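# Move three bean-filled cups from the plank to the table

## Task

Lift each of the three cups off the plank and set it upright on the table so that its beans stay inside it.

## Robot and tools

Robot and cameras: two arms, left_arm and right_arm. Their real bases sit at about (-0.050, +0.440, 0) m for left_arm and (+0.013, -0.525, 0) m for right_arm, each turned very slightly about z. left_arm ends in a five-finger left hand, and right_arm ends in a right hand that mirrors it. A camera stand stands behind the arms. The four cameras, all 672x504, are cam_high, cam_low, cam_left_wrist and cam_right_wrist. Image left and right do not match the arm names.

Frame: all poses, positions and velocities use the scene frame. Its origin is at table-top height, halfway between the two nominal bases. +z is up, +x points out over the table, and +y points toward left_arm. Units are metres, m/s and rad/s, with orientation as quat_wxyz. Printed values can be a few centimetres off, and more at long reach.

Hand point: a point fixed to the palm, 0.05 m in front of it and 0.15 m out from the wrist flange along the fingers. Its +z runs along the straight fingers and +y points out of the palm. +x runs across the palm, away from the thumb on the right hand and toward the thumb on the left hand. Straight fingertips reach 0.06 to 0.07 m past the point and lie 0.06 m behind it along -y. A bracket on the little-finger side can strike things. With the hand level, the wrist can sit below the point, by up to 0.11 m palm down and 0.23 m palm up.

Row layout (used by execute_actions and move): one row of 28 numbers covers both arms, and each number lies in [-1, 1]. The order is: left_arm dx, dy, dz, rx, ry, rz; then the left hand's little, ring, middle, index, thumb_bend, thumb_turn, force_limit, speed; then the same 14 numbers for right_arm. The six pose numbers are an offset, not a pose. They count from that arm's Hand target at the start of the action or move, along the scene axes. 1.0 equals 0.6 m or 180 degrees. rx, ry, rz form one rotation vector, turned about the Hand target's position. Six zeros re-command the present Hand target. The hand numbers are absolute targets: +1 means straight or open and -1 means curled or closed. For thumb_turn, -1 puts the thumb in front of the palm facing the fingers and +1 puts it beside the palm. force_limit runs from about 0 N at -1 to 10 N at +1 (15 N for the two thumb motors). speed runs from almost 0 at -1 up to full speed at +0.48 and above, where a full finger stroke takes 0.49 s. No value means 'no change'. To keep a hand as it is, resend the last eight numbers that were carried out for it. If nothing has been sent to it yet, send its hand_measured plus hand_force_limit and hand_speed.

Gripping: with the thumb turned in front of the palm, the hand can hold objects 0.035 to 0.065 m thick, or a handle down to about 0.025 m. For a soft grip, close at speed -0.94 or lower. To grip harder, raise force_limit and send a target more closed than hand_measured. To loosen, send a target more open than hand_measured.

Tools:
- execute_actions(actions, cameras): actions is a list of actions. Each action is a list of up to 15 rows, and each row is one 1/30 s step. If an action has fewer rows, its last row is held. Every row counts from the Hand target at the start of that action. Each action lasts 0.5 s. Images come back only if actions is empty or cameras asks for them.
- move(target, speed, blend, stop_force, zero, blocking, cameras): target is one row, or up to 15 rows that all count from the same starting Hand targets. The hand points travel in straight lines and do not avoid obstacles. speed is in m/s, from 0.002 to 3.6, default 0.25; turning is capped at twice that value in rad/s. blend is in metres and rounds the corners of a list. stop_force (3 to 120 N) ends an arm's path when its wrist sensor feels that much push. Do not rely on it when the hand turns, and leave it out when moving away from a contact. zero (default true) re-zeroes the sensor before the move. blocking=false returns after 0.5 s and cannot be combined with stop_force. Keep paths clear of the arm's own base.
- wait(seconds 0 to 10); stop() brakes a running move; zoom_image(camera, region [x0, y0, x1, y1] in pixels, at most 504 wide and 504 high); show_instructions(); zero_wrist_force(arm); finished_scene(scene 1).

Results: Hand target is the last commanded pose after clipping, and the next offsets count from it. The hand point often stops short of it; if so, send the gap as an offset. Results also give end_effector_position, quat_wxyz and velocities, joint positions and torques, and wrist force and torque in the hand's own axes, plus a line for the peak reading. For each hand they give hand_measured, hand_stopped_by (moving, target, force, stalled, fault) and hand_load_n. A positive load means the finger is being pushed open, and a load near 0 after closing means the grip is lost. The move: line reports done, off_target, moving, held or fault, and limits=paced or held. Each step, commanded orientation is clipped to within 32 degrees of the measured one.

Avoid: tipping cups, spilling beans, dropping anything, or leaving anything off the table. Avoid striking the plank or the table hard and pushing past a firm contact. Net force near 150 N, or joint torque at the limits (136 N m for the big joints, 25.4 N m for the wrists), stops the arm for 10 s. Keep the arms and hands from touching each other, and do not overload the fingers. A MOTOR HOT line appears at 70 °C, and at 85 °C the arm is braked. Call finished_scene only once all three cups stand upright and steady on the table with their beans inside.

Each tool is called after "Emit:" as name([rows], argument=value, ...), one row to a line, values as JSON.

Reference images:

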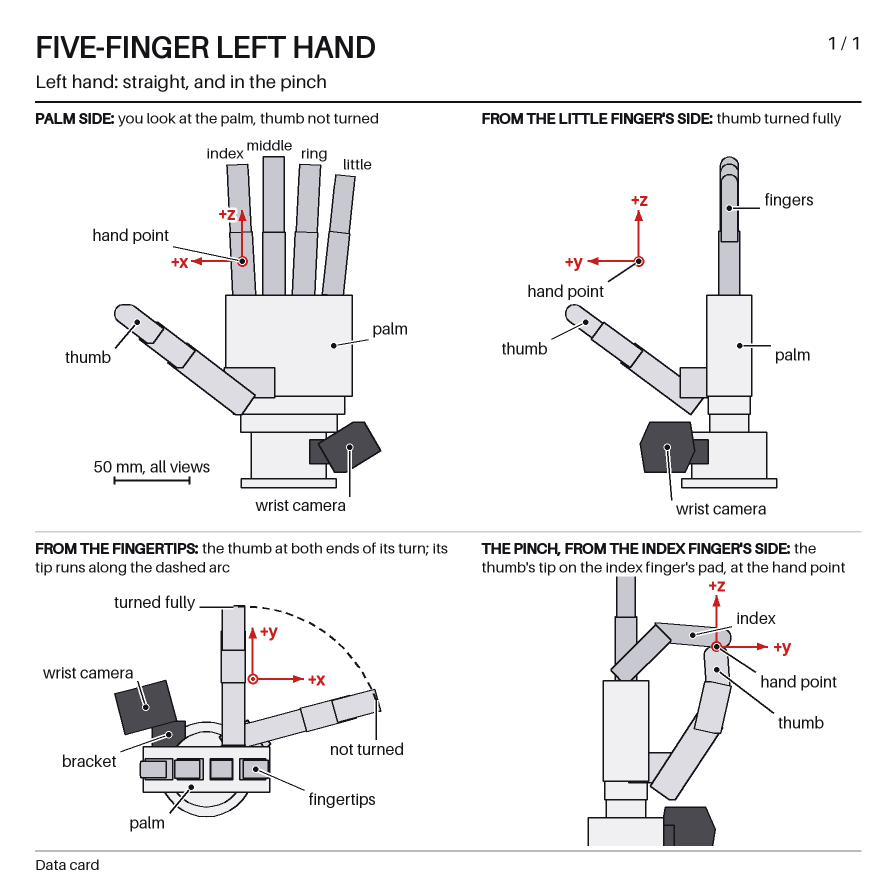

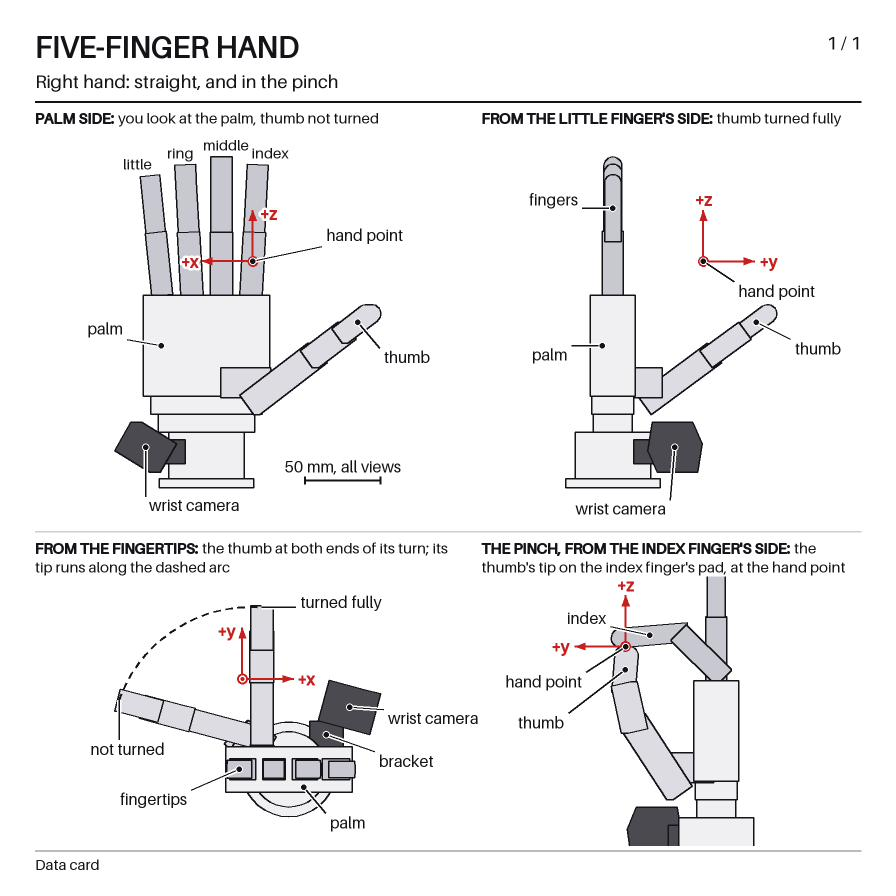

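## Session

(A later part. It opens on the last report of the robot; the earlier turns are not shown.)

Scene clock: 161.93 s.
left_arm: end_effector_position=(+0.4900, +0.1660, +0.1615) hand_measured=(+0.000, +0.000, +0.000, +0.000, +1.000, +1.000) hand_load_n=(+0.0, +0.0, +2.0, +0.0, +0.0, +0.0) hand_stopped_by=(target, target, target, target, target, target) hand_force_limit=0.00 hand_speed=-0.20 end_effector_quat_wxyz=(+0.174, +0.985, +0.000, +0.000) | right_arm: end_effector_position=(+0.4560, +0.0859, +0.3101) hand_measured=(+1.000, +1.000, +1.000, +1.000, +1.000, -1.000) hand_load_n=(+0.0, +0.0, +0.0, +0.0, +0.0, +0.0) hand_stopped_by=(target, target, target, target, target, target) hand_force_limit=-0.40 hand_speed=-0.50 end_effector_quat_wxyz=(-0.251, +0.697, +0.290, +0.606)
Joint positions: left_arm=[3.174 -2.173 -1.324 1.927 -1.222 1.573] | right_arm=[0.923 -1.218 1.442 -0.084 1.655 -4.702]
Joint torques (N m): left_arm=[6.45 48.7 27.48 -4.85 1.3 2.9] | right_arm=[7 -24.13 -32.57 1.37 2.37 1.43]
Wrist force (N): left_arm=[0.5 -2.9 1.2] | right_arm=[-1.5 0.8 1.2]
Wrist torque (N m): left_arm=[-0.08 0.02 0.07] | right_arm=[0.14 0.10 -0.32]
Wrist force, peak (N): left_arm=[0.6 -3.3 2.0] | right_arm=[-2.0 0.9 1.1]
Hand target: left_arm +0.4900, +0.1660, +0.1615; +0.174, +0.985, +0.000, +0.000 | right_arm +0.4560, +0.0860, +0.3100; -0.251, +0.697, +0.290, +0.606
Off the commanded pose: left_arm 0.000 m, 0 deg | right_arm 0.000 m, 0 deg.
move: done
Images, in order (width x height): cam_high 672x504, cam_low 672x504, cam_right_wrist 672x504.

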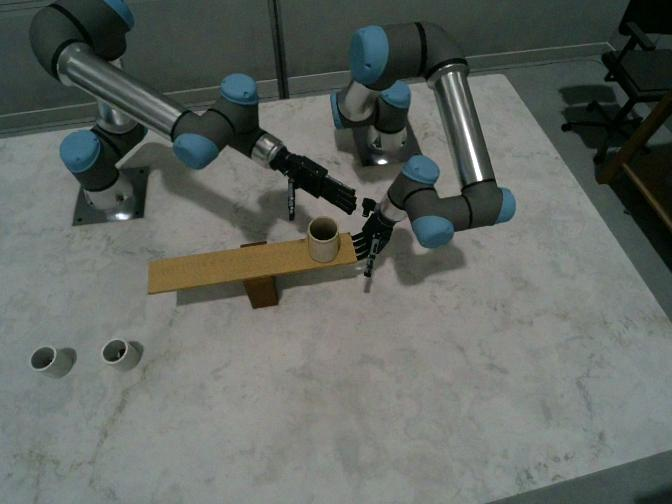

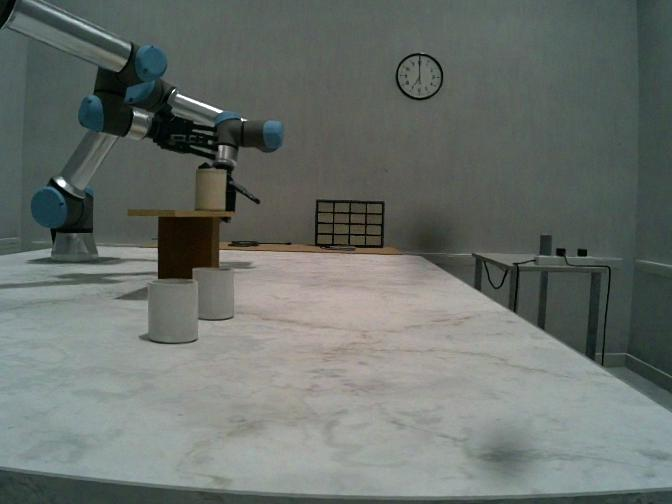

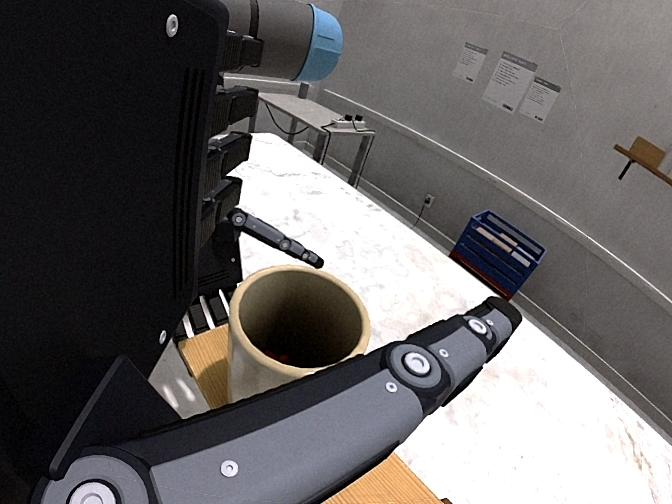

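Emit:
move(target=[0,0,0,0,0,0,0,0,0,0,1,1,0,-0.2,0.0047,0.0112,-0.0567,0,0,0,1,1,1,1,1,-1,-0.4,-0.5], speed=0.08, cameras=["cam_high","cam_low","cam_right_wrist"])

Emit:
zoom_image(camera="cam_low", region=[110, 90, 270, 240])

Emit:
zoom_image(camera="cam_high", region=[240, 160, 400, 280])

Emit:
zoom_image(camera="cam_right_wrist", region=[150, 130, 600, 504])

Scene clock: 163.87 s.
left_arm: end_effector_position=(+0.4900, +0.1660, +0.1615) hand_measured=(+0.000, +0.000, +0.000, +0.000, +1.000, +1.000) hand_load_n=(+0.0, +0.0, +2.5, +0.5, +0.0, +0.0) hand_stopped_by=(target, target, target, target, target, target) hand_force_limit=0.00 hand_speed=-0.20 end_effector_quat_wxyz=(+0.174, +0.985, +0.000, +0.000) | right_arm: end_effector_position=(+0.4588, +0.0927, +0.2762) hand_measured=(+1.000, +1.000, +1.000, +1.000, +1.000, -1.000) hand_load_n=(+0.0, +0.0, +0.0, +0.0, +0.0, +0.5) hand_stopped_by=(target, target, target, target, target, target) hand_force_limit=-0.40 hand_speed=-0.50 end_effector_quat_wxyz=(-0.251, +0.697, +0.290, +0.606)
Joint positions: left_arm=[3.174 -2.173 -1.324 1.927 -1.222 1.573] | right_arm=[0.927 -1.18 1.478 -0.158 1.66 -4.702]
Joint torques (N m): left_arm=[5.25 46.26 27.19 -4.5 0.55 3.11] | right_arm=[6.59 -25.95 -8.62 -3.64 2.55 1.31]
Wrist force (N): left_arm=[0.4 -3.3 2.0] | right_arm=[-1.1 0.7 1.4]
Wrist torque (N m): left_arm=[-0.15 0.06 0.07] | right_arm=[0.11 0.01 -0.30]
Wrist force, peak (N): left_arm=[0.4 -3.2 2.1] | right_arm=[-1.8 0.7 1.1]
Hand target: left_arm +0.4900, +0.1660, +0.1615; +0.174, +0.985, +0.000, +0.000 | right_arm +0.4588, +0.0927, +0.2760; -0.251, +0.697, +0.290, +0.606
Off the commanded pose: left_arm 0.000 m, 0 deg | right_arm 0.000 m, 0 deg.
move: done
Images, in order (width x height): cam_high 672x504, cam_low 672x504, cam_right_wrist 672x504.

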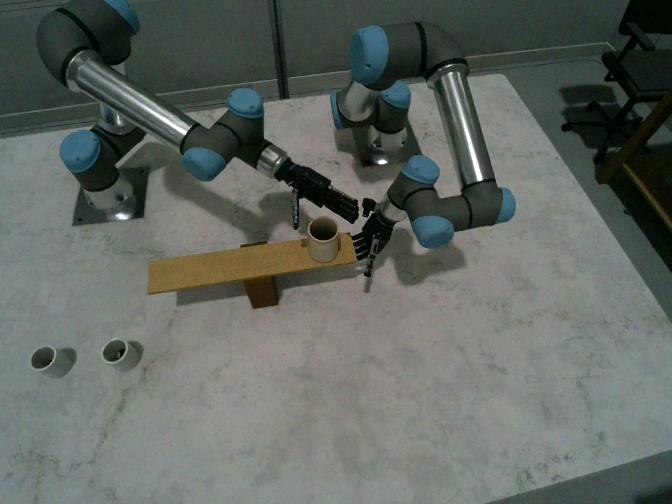

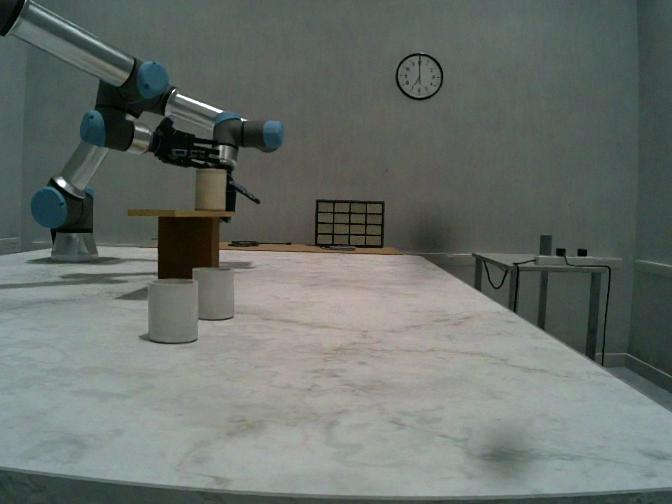

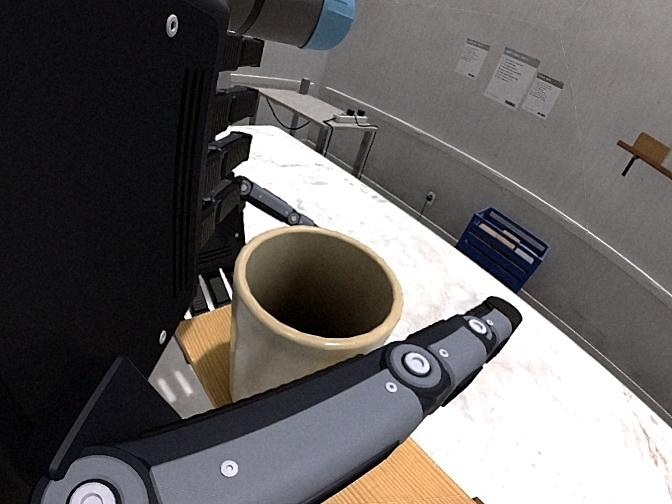

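Scaled by 3.150.

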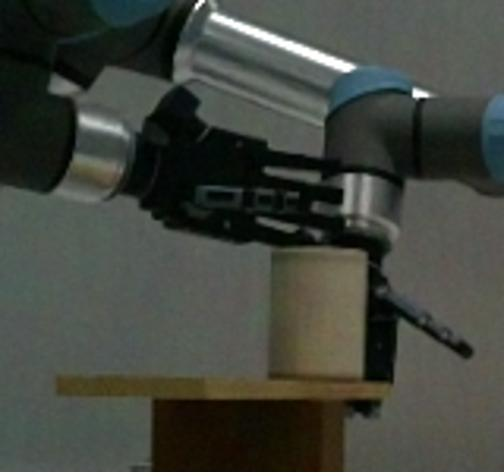

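Scaled by 3.150.

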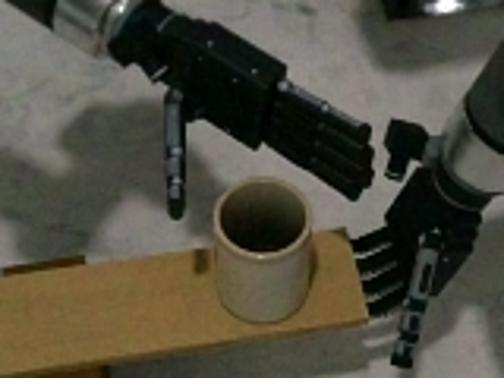

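Scaled by 1.120 from the camera's 672x504 image, which has a finer 960x720 frame.

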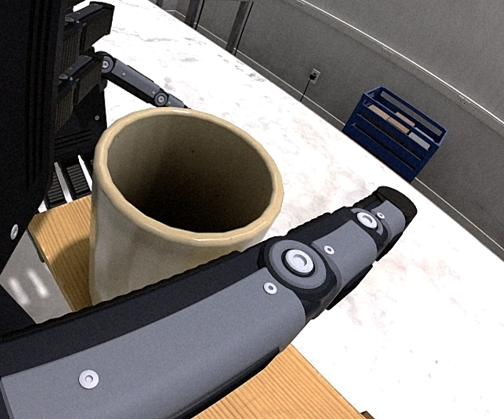

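Emit:
move(target=[0,0,0,0,0,0,0,0,0,0,1,1,0,-0.2,0,0,-0.135,0,0,0,1,1,1,1,1,-1,-0.4,-0.5], speed=0.06, stop_force=5, cameras=["cam_high","cam_low","cam_right_wrist","cam_left_wrist"])

Emit:
zoom_image(camera="cam_low", region=[110, 90, 270, 240])

Emit:
zoom_image(camera="cam_high", region=[270, 190, 400, 285])

Emit:
zoom_image(camera="cam_right_wrist", region=[150, 30, 600, 404])

Scene clock: 167.07 s.
left_arm: end_effector_position=(+0.4900, +0.1660, +0.1615) hand_measured=(+0.000, +0.000, +0.000, +0.000, +1.000, +1.000) hand_load_n=(+0.0, +0.0, +2.0, +0.0, +0.0, +0.0) hand_stopped_by=(target, target, target, target, target, target) hand_force_limit=0.00 hand_speed=-0.20 end_effector_quat_wxyz=(+0.174, +0.985, +0.000, +0.000) | right_arm: end_effector_position=(+0.4588, +0.0927, +0.1950) hand_measured=(+1.000, +1.000, +1.000, +1.000, +1.000, -1.000) hand_load_n=(+0.0, +0.0, +0.0, +0.0, +0.0, +0.5) hand_stopped_by=(target, target, target, target, target, target) hand_force_limit=-0.40 hand_speed=-0.50 end_effector_quat_wxyz=(-0.251, +0.697, +0.290, +0.606)
Joint positions: left_arm=[3.174 -2.173 -1.324 1.927 -1.222 1.573] | right_arm=[0.927 -1.107 1.594 -0.346 1.66 -4.702]
Joint torques (N m): left_arm=[6.78 44.86 27.24 -4.73 0.22 2.91] | right_arm=[-1.33 -27.27 -6.44 -3.63 -2.19 -1.28]
Wrist force (N): left_arm=[0.4 -3.2 1.5] | right_arm=[-1.2 0.6 1.2]
Wrist torque (N m): left_arm=[-0.11 0.04 0.06] | right_arm=[0.10 0.02 -0.30]
Wrist force, peak (N): left_arm=[0.3 -3.4 2.2] | right_arm=[-1.9 0.7 1.2]
Hand target: left_arm +0.4900, +0.1660, +0.1615; +0.174, +0.985, +0.000, +0.000 | right_arm +0.4588, +0.0927, +0.1950; -0.251, +0.697, +0.290, +0.606
Off the commanded pose: left_arm 0.000 m, 0 deg | right_arm 0.000 m, 0 deg.
move: done

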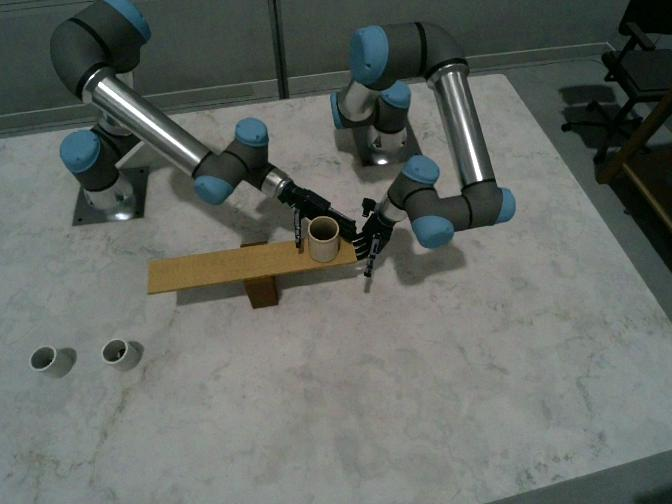

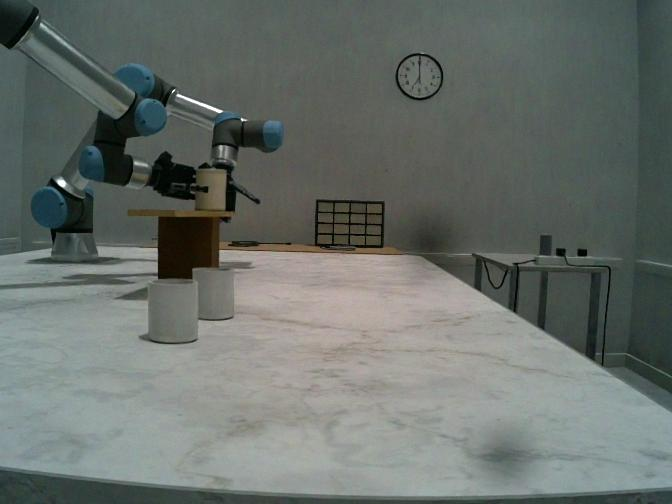

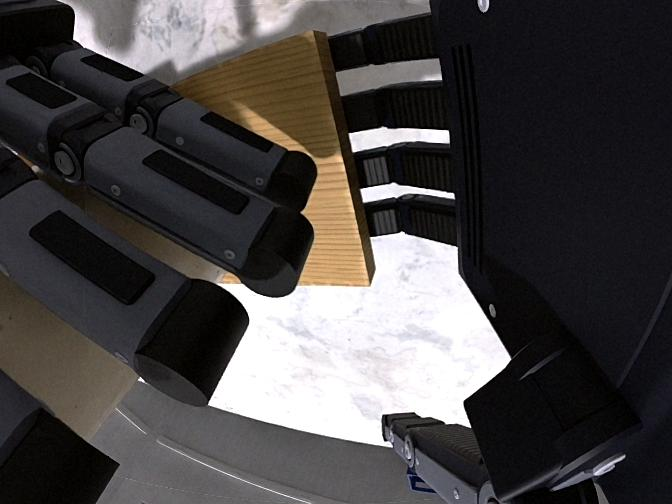

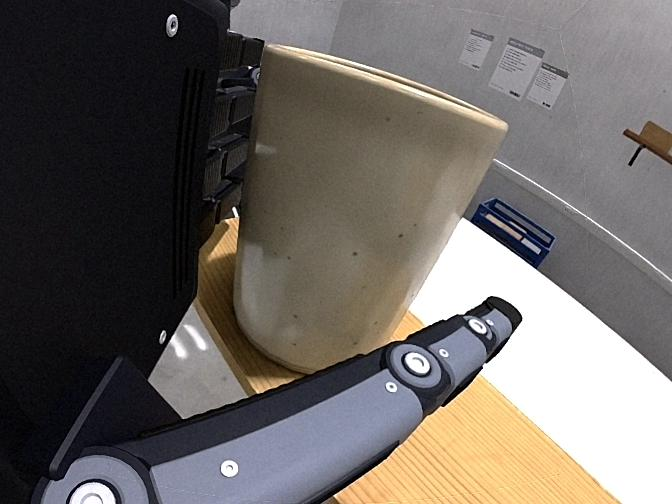

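Scaled by 3.150.

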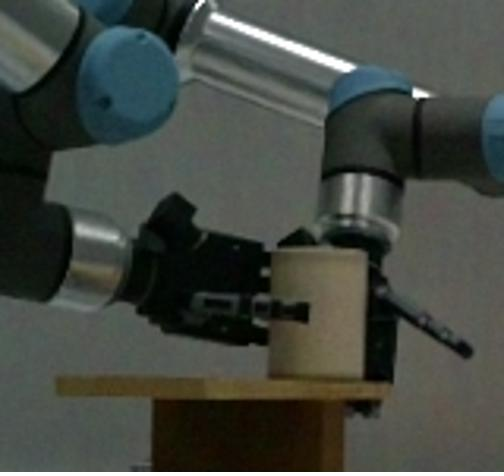

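Scaled by 3.877.

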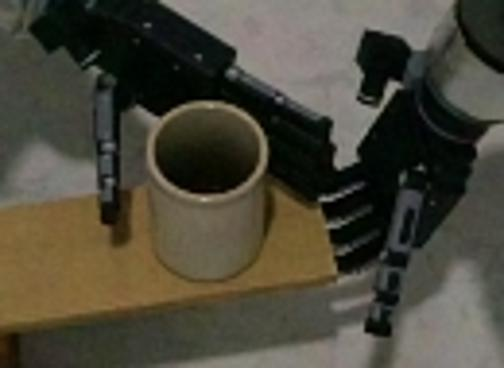

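Scaled by 1.120 from the camera's 672x504 image, which has a finer 960x720 frame.

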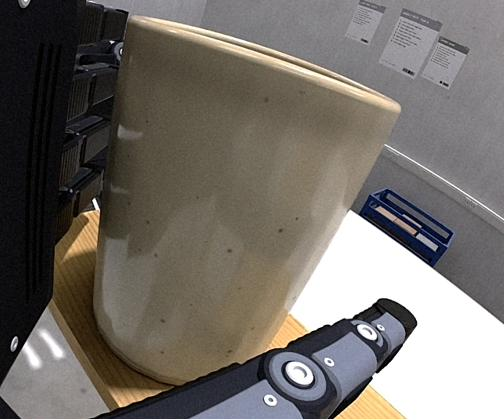

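Emit:
move(target=[0,0,0,0,0,0,0,0,0,0,1,1,0,-0.2,0,0,0,0,0,0,1,0.1,0.1,0.1,0.2,-1,-0.75,-0.85], cameras=["cam_high","cam_low","cam_right_wrist"])

Emit:
zoom_image(camera="cam_low", region=[110, 90, 270, 240])

Emit:
zoom_image(camera="cam_high", region=[270, 190, 400, 285])

Scene clock: 169.73 s.
left_arm: end_effector_position=(+0.4900, +0.1660, +0.1615) hand_measured=(+0.000, +0.000, +0.000, +0.000, +1.000, +1.000) hand_load_n=(+0.0, +0.0, +2.5, +0.0, +0.0, +0.0) hand_stopped_by=(target, target, target, target, target, target) hand_force_limit=0.00 hand_speed=-0.20 end_effector_quat_wxyz=(+0.174, +0.985, +0.000, +0.000) | right_arm: end_effector_position=(+0.4588, +0.0927, +0.1950) hand_measured=(+1.000, +0.502, +0.544, +0.584, +0.650, -1.000) hand_load_n=(+0.0, +3.0, +1.0, +0.0, +2.5, +0.0) hand_stopped_by=(target, force, force, force, force, target) hand_force_limit=-0.75 hand_speed=-0.85 end_effector_quat_wxyz=(-0.251, +0.697, +0.290, +0.606)
Joint positions: left_arm=[3.174 -2.173 -1.324 1.927 -1.222 1.573] | right_arm=[0.927 -1.107 1.594 -0.346 1.66 -4.702]
Joint torques (N m): left_arm=[5.31 43.38 27.23 -4.5 0.24 2.95] | right_arm=[-6.91 -27.93 -7.94 0.13 1.76 -1.21]
Wrist force (N): left_arm=[0.7 0.0 2.7] | right_arm=[0.3 -2.4 3.7]
Wrist torque (N m): left_arm=[-0.06 0.08 -0.01] | right_arm=[0.05 0.08 -0.39]
Wrist force, peak (N): left_arm=[0.4 -3.5 1.7] | right_arm=[1.6 -4.0 3.8]
Hand target: left_arm +0.4900, +0.1660, +0.1615; +0.174, +0.985, +0.000, +0.000 | right_arm +0.4588, +0.0927, +0.1950; -0.251, +0.697, +0.290, +0.606
Off the commanded pose: left_arm 0.000 m, 0 deg | right_arm 0.000 m, 0 deg.
move: done
Images, in order (width x height): cam_high 672x504, cam_low 672x504, cam_right_wrist 672x504.

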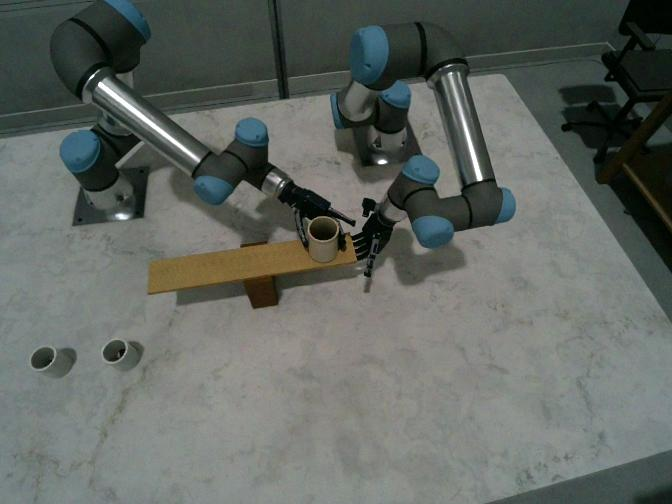

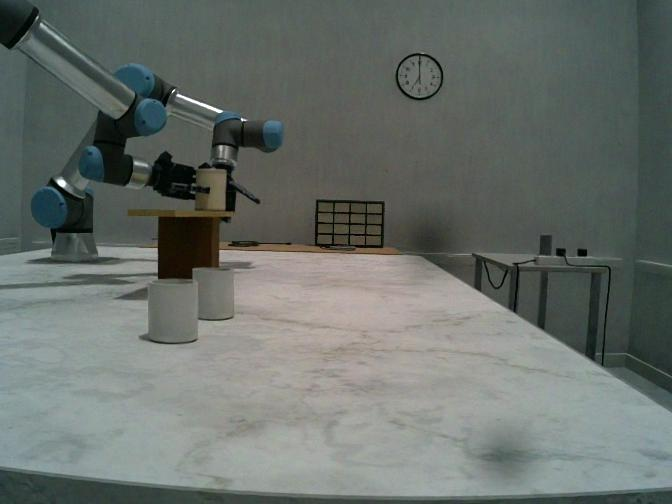

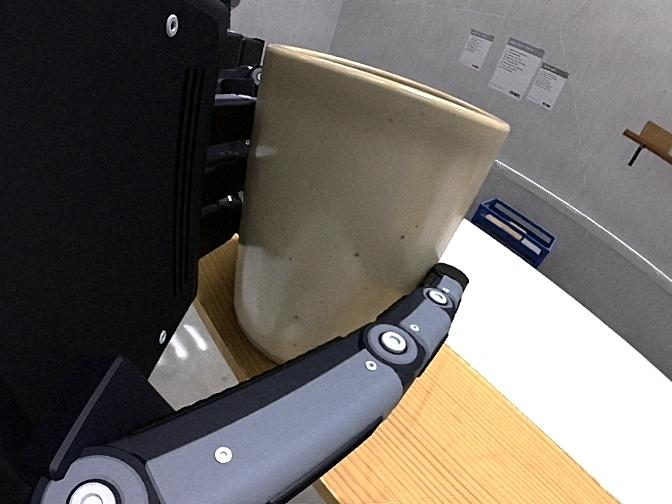

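Scaled by 3.150.

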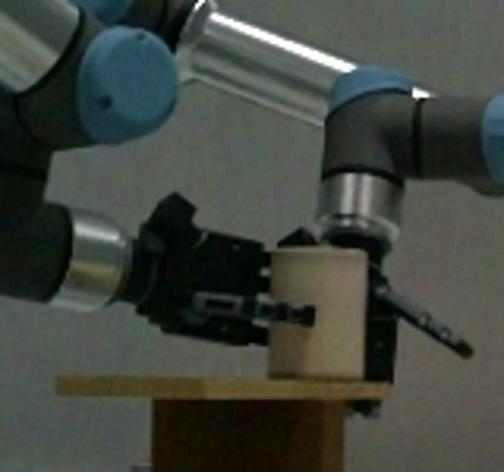

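Scaled by 3.877.

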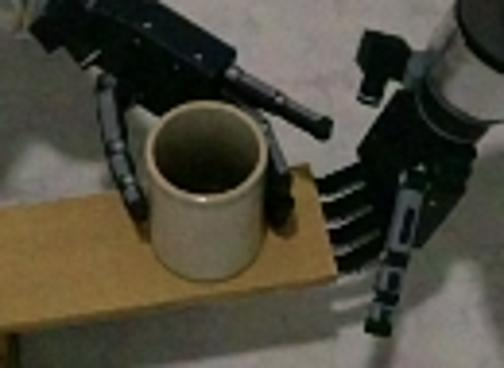

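Emit:
move(target=[0,0,0,0,0,0,0,0,0,0,1,1,0,-0.2,0,0,0,0,0,0,1,0.1,0.1,0.1,0.1,-1,-0.1,-0.92], cameras=["cam_high","cam_right_wrist"])

Emit:
zoom_image(camera="cam_high", region=[270, 190, 400, 285])

Scene clock: 170.87 s.
left_arm: end_effector_position=(+0.4900, +0.1660, +0.1615) hand_measured=(+0.000, +0.000, +0.000, +0.000, +1.000, +1.000) hand_load_n=(+0.0, +0.0, +2.5, +0.0, -0.5, +0.0) hand_stopped_by=(target, target, target, target, target, target) hand_force_limit=0.00 hand_speed=-0.20 end_effector_quat_wxyz=(+0.174, +0.985, +0.000, +0.000) | right_arm: end_effector_position=(+0.4588, +0.0927, +0.1950) hand_measured=(+1.000, +0.502, +0.544, +0.584, +0.640, -1.000) hand_load_n=(+0.0, +4.0, +2.0, +0.0, +7.0, +0.0) hand_stopped_by=(target, force, force, force, force, target) hand_force_limit=-0.10 hand_speed=-0.92 end_effector_quat_wxyz=(-0.251, +0.697, +0.290, +0.606)
Joint positions: left_arm=[3.174 -2.173 -1.324 1.927 -1.222 1.573] | right_arm=[0.927 -1.107 1.594 -0.346 1.66 -4.702]
Joint torques (N m): left_arm=[5.1 42.42 26.34 -4.63 0.26 2.86] | right_arm=[-7.12 -28.76 -8.63 2.03 2.49 -1.18]
Wrist force (N): left_arm=[0.8 -0.1 2.2] | right_arm=[0.3 -1.2 2.9]
Wrist torque (N m): left_arm=[-0.05 0.02 0.01] | right_arm=[0.10 0.07 -0.40]
Wrist force, peak (N): left_arm=[0.8 0.0 3.1] | right_arm=[0.9 -3.0 3.4]
Hand target: left_arm +0.4900, +0.1660, +0.1615; +0.174, +0.985, +0.000, +0.000 | right_arm +0.4588, +0.0927, +0.1950; -0.251, +0.697, +0.290, +0.606
Off the commanded pose: left_arm 0.000 m, 0 deg | right_arm 0.000 m, 0 deg.
move: done
Images, in order (width x height): cam_high 672x504, cam_right_wrist 672x504.

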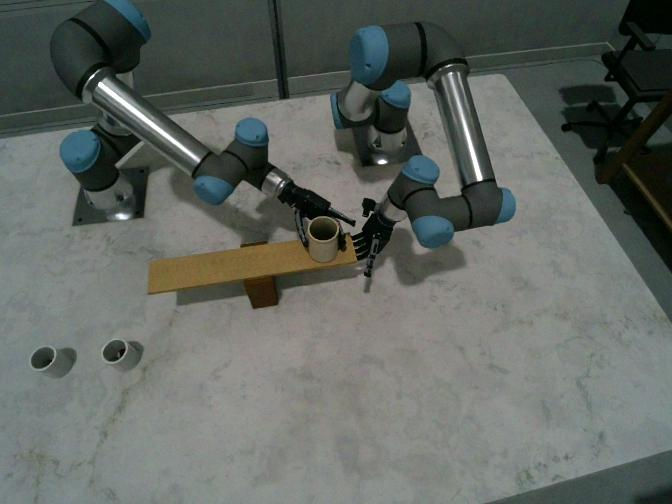

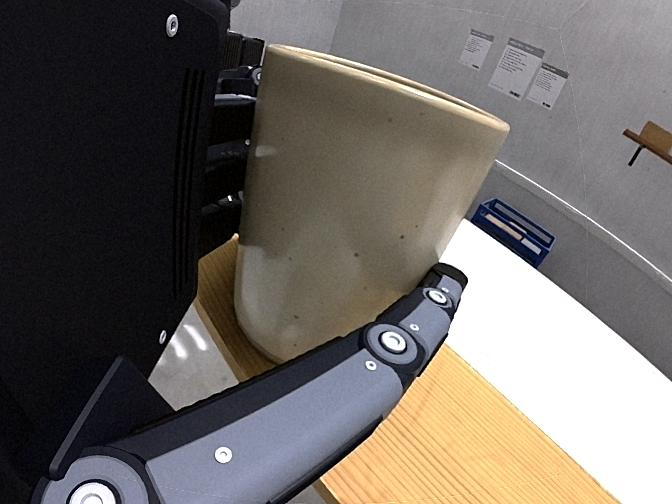

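Scaled by 3.877.

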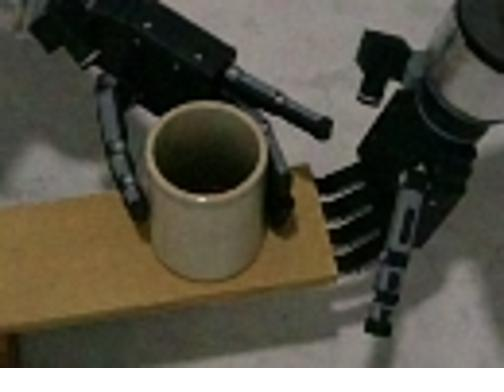

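Emit:
move(target=[0,0,0,0,0,0,0,0,0,0,1,1,0,-0.2,0,0,0,0,0,0,1,0.1,-0.1,-0.1,0.1,-1,0.3,-0.9])

Emit:
move(target=[0,0,0,0,0,0,0,0,0,0,1,1,0,-0.2,0,0,0,0,0,0,1,-0.1,-0.1,-0.1,0.1,-1,0.1,-0.9], cameras=["cam_high","cam_low","cam_right_wrist"])

Emit:
zoom_image(camera="cam_high", region=[270, 190, 400, 285])

Scene clock: 172.03 s.
left_arm: end_effector_position=(+0.4900, +0.1660, +0.1615) hand_measured=(+0.000, +0.000, +0.000, +0.000, +1.000, +1.000) hand_load_n=(+0.0, +0.0, +0.5, +0.0, +0.0, +0.0) hand_stopped_by=(target, target, target, target, target, target) hand_force_limit=0.00 hand_speed=-0.20 end_effector_quat_wxyz=(+0.174, +0.985, +0.000, +0.000) | right_arm: end_effector_position=(+0.4588, +0.0927, +0.1950) hand_measured=(+1.000, +0.500, +0.500, +0.540, +0.642, -1.000) hand_load_n=(+0.0, +0.0, +7.0, +6.0, +21.0, +0.0) hand_stopped_by=(target, force, force, force, force, target) hand_force_limit=0.30 hand_speed=-0.90 end_effector_quat_wxyz=(-0.251, +0.697, +0.290, +0.606)
Joint positions: left_arm=[3.174 -2.173 -1.324 1.927 -1.222 1.573] | right_arm=[0.927 -1.107 1.594 -0.346 1.66 -4.702]
Joint torques (N m): left_arm=[5.71 40.42 24.54 -4.52 0.39 2.93] | right_arm=[-7.12 -29.57 -9.04 0.94 -0.12 -1.16]
Wrist force (N): left_arm=[0.8 0.1 0.7] | right_arm=[-2.9 -0.1 2.0]
Wrist torque (N m): left_arm=[-0.04 0.01 -0.01] | right_arm=[0.09 0.01 -0.34]
Wrist force, peak (N): left_arm=[0.6 -0.1 3.0] | right_arm=[0.5 -2.1 3.6]
Hand target: left_arm +0.4900, +0.1660, +0.1615; +0.174, +0.985, +0.000, +0.000 | right_arm +0.4588, +0.0927, +0.1950; -0.251, +0.697, +0.290, +0.606
Off the commanded pose: left_arm 0.000 m, 0 deg | right_arm 0.000 m, 0 deg.
move: done

Scene clock: 172.53 s.
left_arm: end_effector_position=(+0.4900, +0.1660, +0.1615) hand_measured=(+0.000, +0.000, +0.000, +0.000, +1.000, +1.000) hand_load_n=(+0.0, +0.0, +2.0, +0.0, +0.0, +0.0) hand_stopped_by=(target, target, target, target, target, target) hand_force_limit=0.00 hand_speed=-0.20 end_effector_quat_wxyz=(+0.174, +0.985, +0.000, +0.000) | right_arm: end_effector_position=(+0.4588, +0.0927, +0.1950) hand_measured=(+1.000, +0.456, +0.500, +0.540, +0.642, -1.000) hand_load_n=(+0.0, +6.0, +5.0, +5.0, +22.5, +1.0) hand_stopped_by=(target, force, force, force, force, target) hand_force_limit=0.10 hand_speed=-0.90 end_effector_quat_wxyz=(-0.251, +0.697, +0.290, +0.606)
Joint positions: left_arm=[3.174 -2.173 -1.324 1.927 -1.222 1.573] | right_arm=[0.927 -1.107 1.594 -0.346 1.66 -4.702]
Joint torques (N m): left_arm=[6.37 41.33 25.9 -4.33 0.24 3.05] | right_arm=[-6.78 -29.62 -9.73 0.14 -1.07 -1.22]
Wrist force (N): left_arm=[0.6 -0.7 2.2] | right_arm=[0.1 -2.5 3.0]
Wrist torque (N m): left_arm=[-0.07 0.09 -0.01] | right_arm=[0.02 0.02 -0.35]
Wrist force, peak (N): left_arm=[0.8 -0.5 2.6] | right_arm=[0.8 -2.8 2.8]
Hand target: left_arm +0.4900, +0.1660, +0.1615; +0.174, +0.985, +0.000, +0.000 | right_arm +0.4588, +0.0927, +0.1950; -0.251, +0.697, +0.290, +0.606
Off the commanded pose: left_arm 0.000 m, 0 deg | right_arm 0.000 m, 0 deg.
move: done
Images, in order (width x height): cam_high 672x504, cam_low 672x504, cam_right_wrist 672x504.

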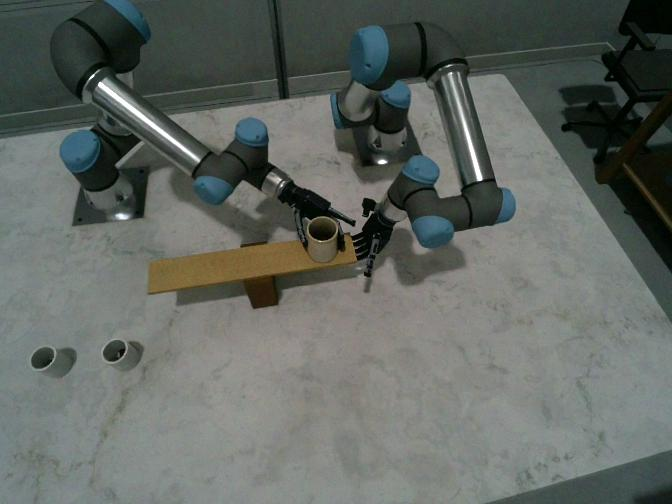

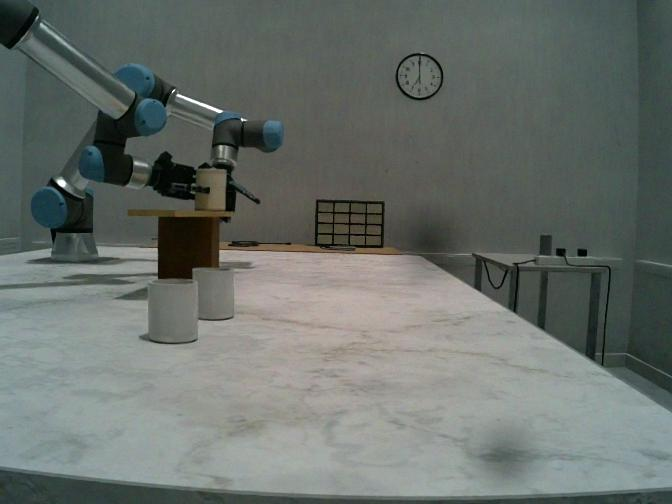

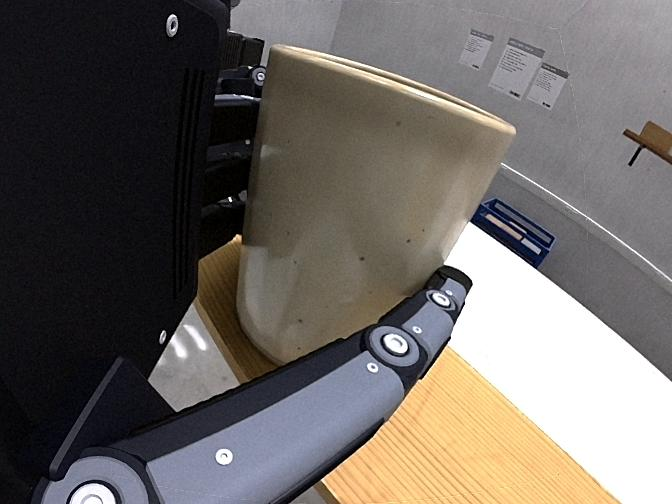

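Scaled by 3.877.

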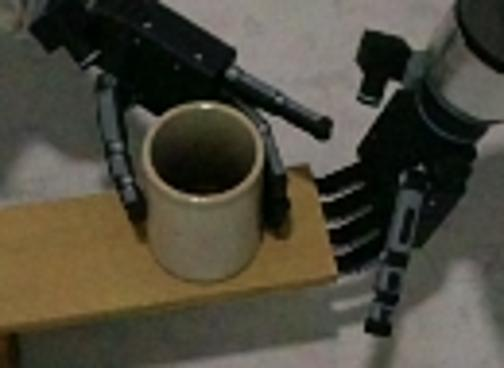

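Emit:
move(target=[0,0,0,0,0,0,0,0,0,0,1,1,0,-0.2,0,0,0.02,0,0,0,1,-0.1,-0.1,-0.1,0.1,-1,0.1,-0.9], speed=0.01, cameras=["cam_high","cam_low","cam_right_wrist"])

Emit:
zoom_image(camera="cam_high", region=[270, 190, 400, 285])

Emit:
zoom_image(camera="cam_low", region=[110, 90, 270, 240])

Scene clock: 174.57 s.
left_arm: end_effector_position=(+0.4900, +0.1660, +0.1615) hand_measured=(+0.000, +0.000, +0.000, +0.000, +1.000, +1.000) hand_load_n=(+0.0, +0.0, +0.0, +0.0, +0.0, +0.0) hand_stopped_by=(target, target, target, target, target, target) hand_force_limit=0.00 hand_speed=-0.20 end_effector_quat_wxyz=(+0.174, +0.985, +0.000, +0.000) | right_arm: end_effector_position=(+0.4588, +0.0927, +0.2069) hand_measured=(+1.000, +0.456, +0.500, +0.540, +0.642, -1.000) hand_load_n=(+0.0, +4.5, +4.5, +5.5, +23.0, +4.0) hand_stopped_by=(target, force, force, force, force, target) hand_force_limit=0.10 hand_speed=-0.90 end_effector_quat_wxyz=(-0.251, +0.697, +0.290, +0.606)
Joint positions: left_arm=[3.174 -2.173 -1.324 1.927 -1.222 1.573] | right_arm=[0.927 -1.12 1.579 -0.319 1.66 -4.702]
Joint torques (N m): left_arm=[5.23 39.15 24.19 -3.77 0.45 2.9] | right_arm=[-7.68 -56.86 -32.71 1.02 -0.24 -1.22]
Wrist force (N): left_arm=[0.5 -0.3 0.6] | right_arm=[-4.9 0.4 1.6]
Wrist torque (N m): left_arm=[-0.10 0.01 0.00] | right_arm=[0.10 0.02 -0.31]
Wrist force, peak (N): left_arm=[0.6 -0.8 2.8] | right_arm=[-5.4 0.7 1.4]
Hand target: left_arm +0.4900, +0.1660, +0.1615; +0.174, +0.985, +0.000, +0.000 | right_arm +0.4588, +0.0927, +0.2070; -0.251, +0.697, +0.290, +0.606
Off the commanded pose: left_arm 0.000 m, 0 deg | right_arm 0.000 m, 0 deg.
move: done
Images, in order (width x height): cam_high 672x504, cam_low 672x504, cam_right_wrist 672x504.

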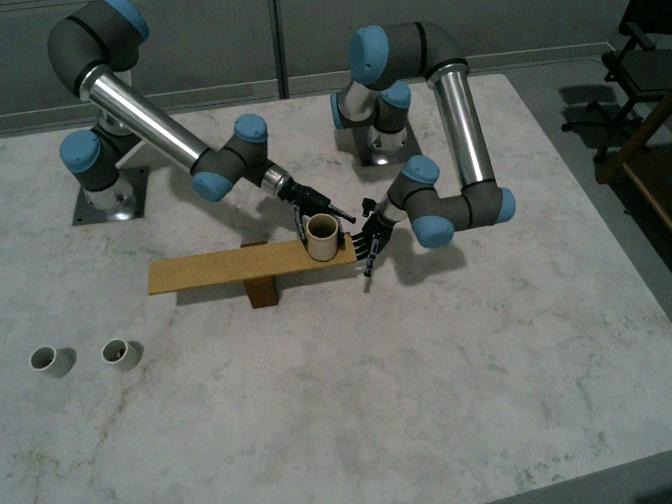

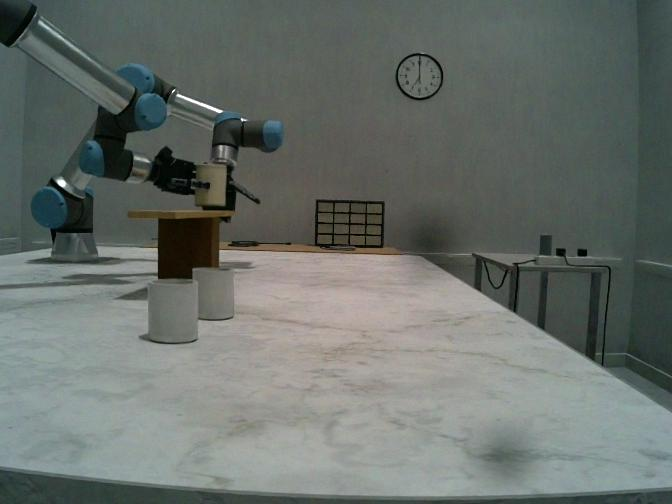

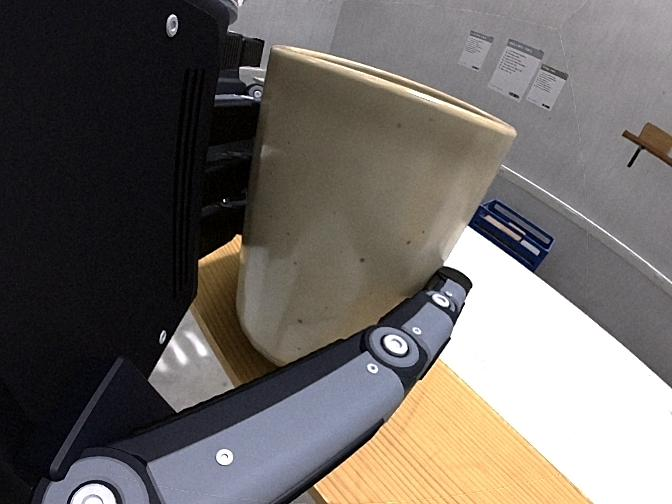

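Scaled by 3.877.

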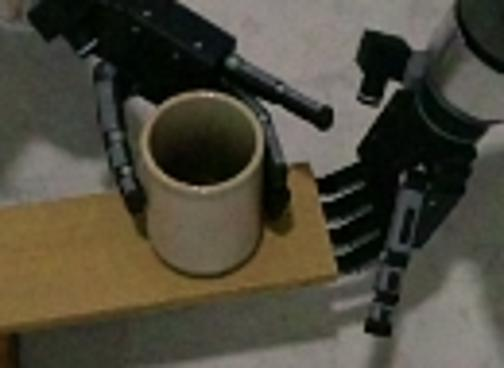

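Scaled by 3.150.

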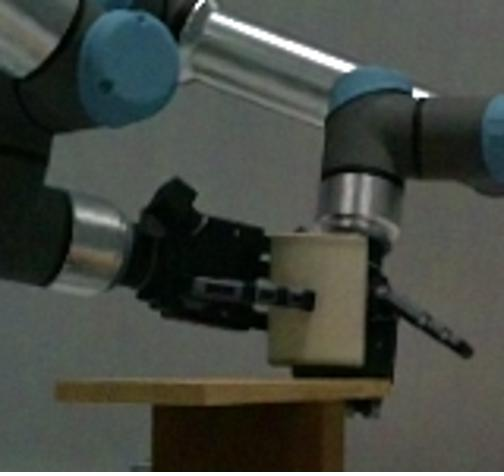

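Emit:
move([
  [0,0,0,0,0,0,0,0,0,0,1,1,0,-0.2,-0.05,-0.08,0.155,0,0,0,1,-0.1,-0.1,-0.1,0.1,-1,0.1,-0.9],
  [0,0,0,0,0,0,0,0,0,0,1,1,0,-0.2,-0.2955,-0.2303,0.12,0,0,0,1,-0.1,-0.1,-0.1,0.1,-1,0.1,-0.9],
  [0,0,0,0,0,0,0,0,0,0,1,1,0,-0.2,-0.2955,-0.2303,-0.265,0,0,0,1,-0.1,-0.1,-0.1,0.1,-1,0.1,-0.9],
], speed=[0.06, 0.12, 0.1], blend=[0.03, 0.04, 0], cameras=["all"])

Emit:
zoom_image(camera="cam_high", region=[200, 120, 400, 290])

Emit:
zoom_image(camera="cam_low", region=[60, 160, 260, 310])

Scene clock: 182.93 s.
left_arm: end_effector_position=(+0.4900, +0.1660, +0.1615) hand_measured=(+0.000, +0.000, +0.000, +0.000, +1.000, +1.000) hand_load_n=(+0.0, +0.0, +0.0, +0.0, +0.0, +0.0) hand_stopped_by=(target, target, target, target, target, target) hand_force_limit=0.00 hand_speed=-0.20 end_effector_quat_wxyz=(+0.174, +0.985, +0.000, +0.000) | right_arm: end_effector_position=(+0.2815, -0.0455, +0.0481) hand_measured=(+1.000, +0.456, +0.500, +0.540, +0.642, -1.000) hand_load_n=(+0.0, +4.5, +4.5, +5.5, +23.5, +4.5) hand_stopped_by=(target, force, force, force, force, target) hand_force_limit=0.10 hand_speed=-0.90 end_effector_quat_wxyz=(-0.251, +0.697, +0.290, +0.606)
Joint positions: left_arm=[3.174 -2.173 -1.324 1.927 -1.222 1.573] | right_arm=[1.079 -1.195 2.273 -0.934 1.81 -4.68]
Joint torques (N m): left_arm=[3.82 32.79 16.99 -1.78 0.06 2.51] | right_arm=[7.05 -16.8 -0.16 -4.42 2.64 -1.73]
Wrist force (N): left_arm=[0.4 -0.1 0.5] | right_arm=[-4.8 0.7 2.0]
Wrist torque (N m): left_arm=[-0.07 0.04 -0.02] | right_arm=[0.10 0.01 -0.22]
Wrist force, peak (N): left_arm=[0.7 -0.2 0.9] | right_arm=[-5.7 0.6 1.9]
Hand target: left_arm +0.4900, +0.1660, +0.1615; +0.174, +0.985, +0.000, +0.000 | right_arm +0.2815, -0.0455, +0.0480; -0.251, +0.697, +0.290, +0.606
Off the commanded pose: left_arm 0.000 m, 0 deg | right_arm 0.000 m, 0 deg.
move: done

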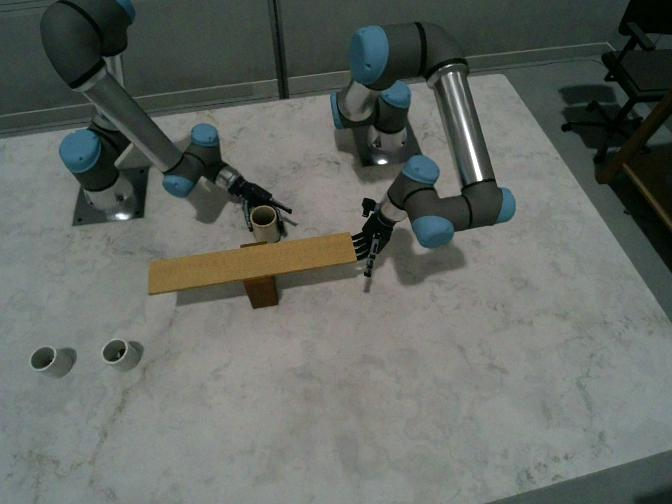

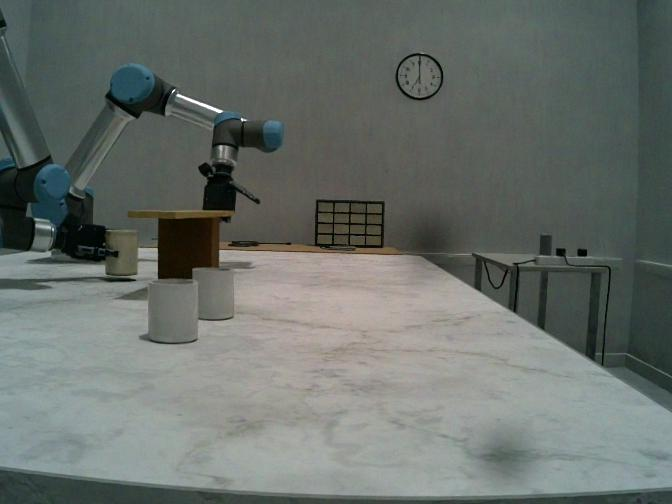

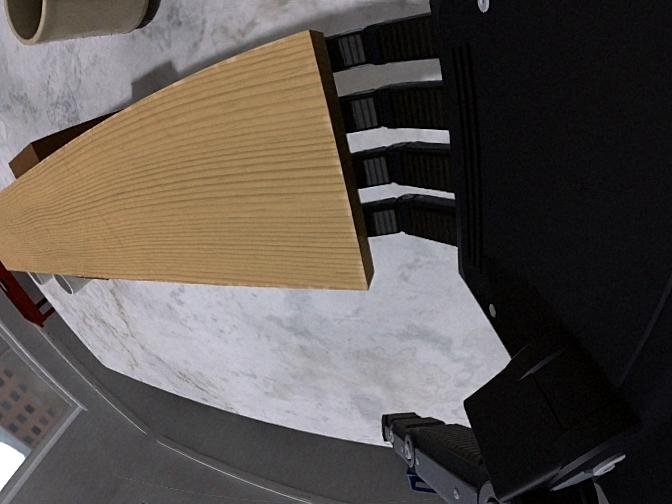

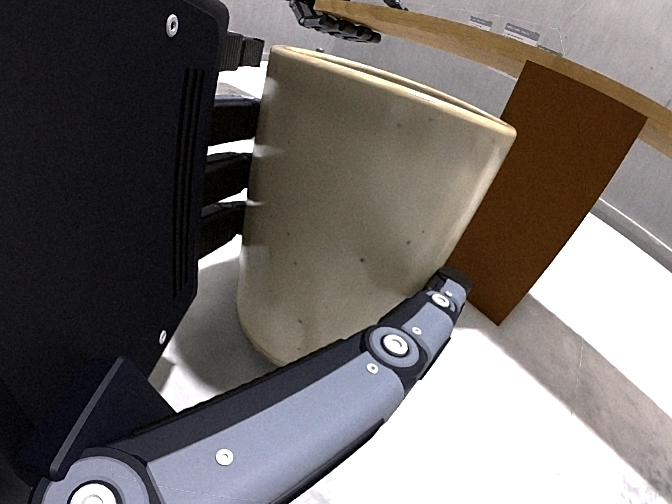

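Scaled by 2.520.

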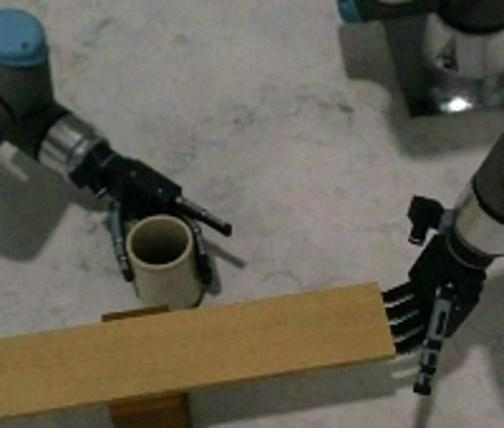

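Scaled by 2.520.

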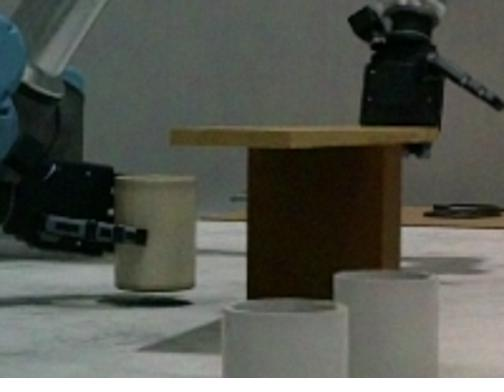

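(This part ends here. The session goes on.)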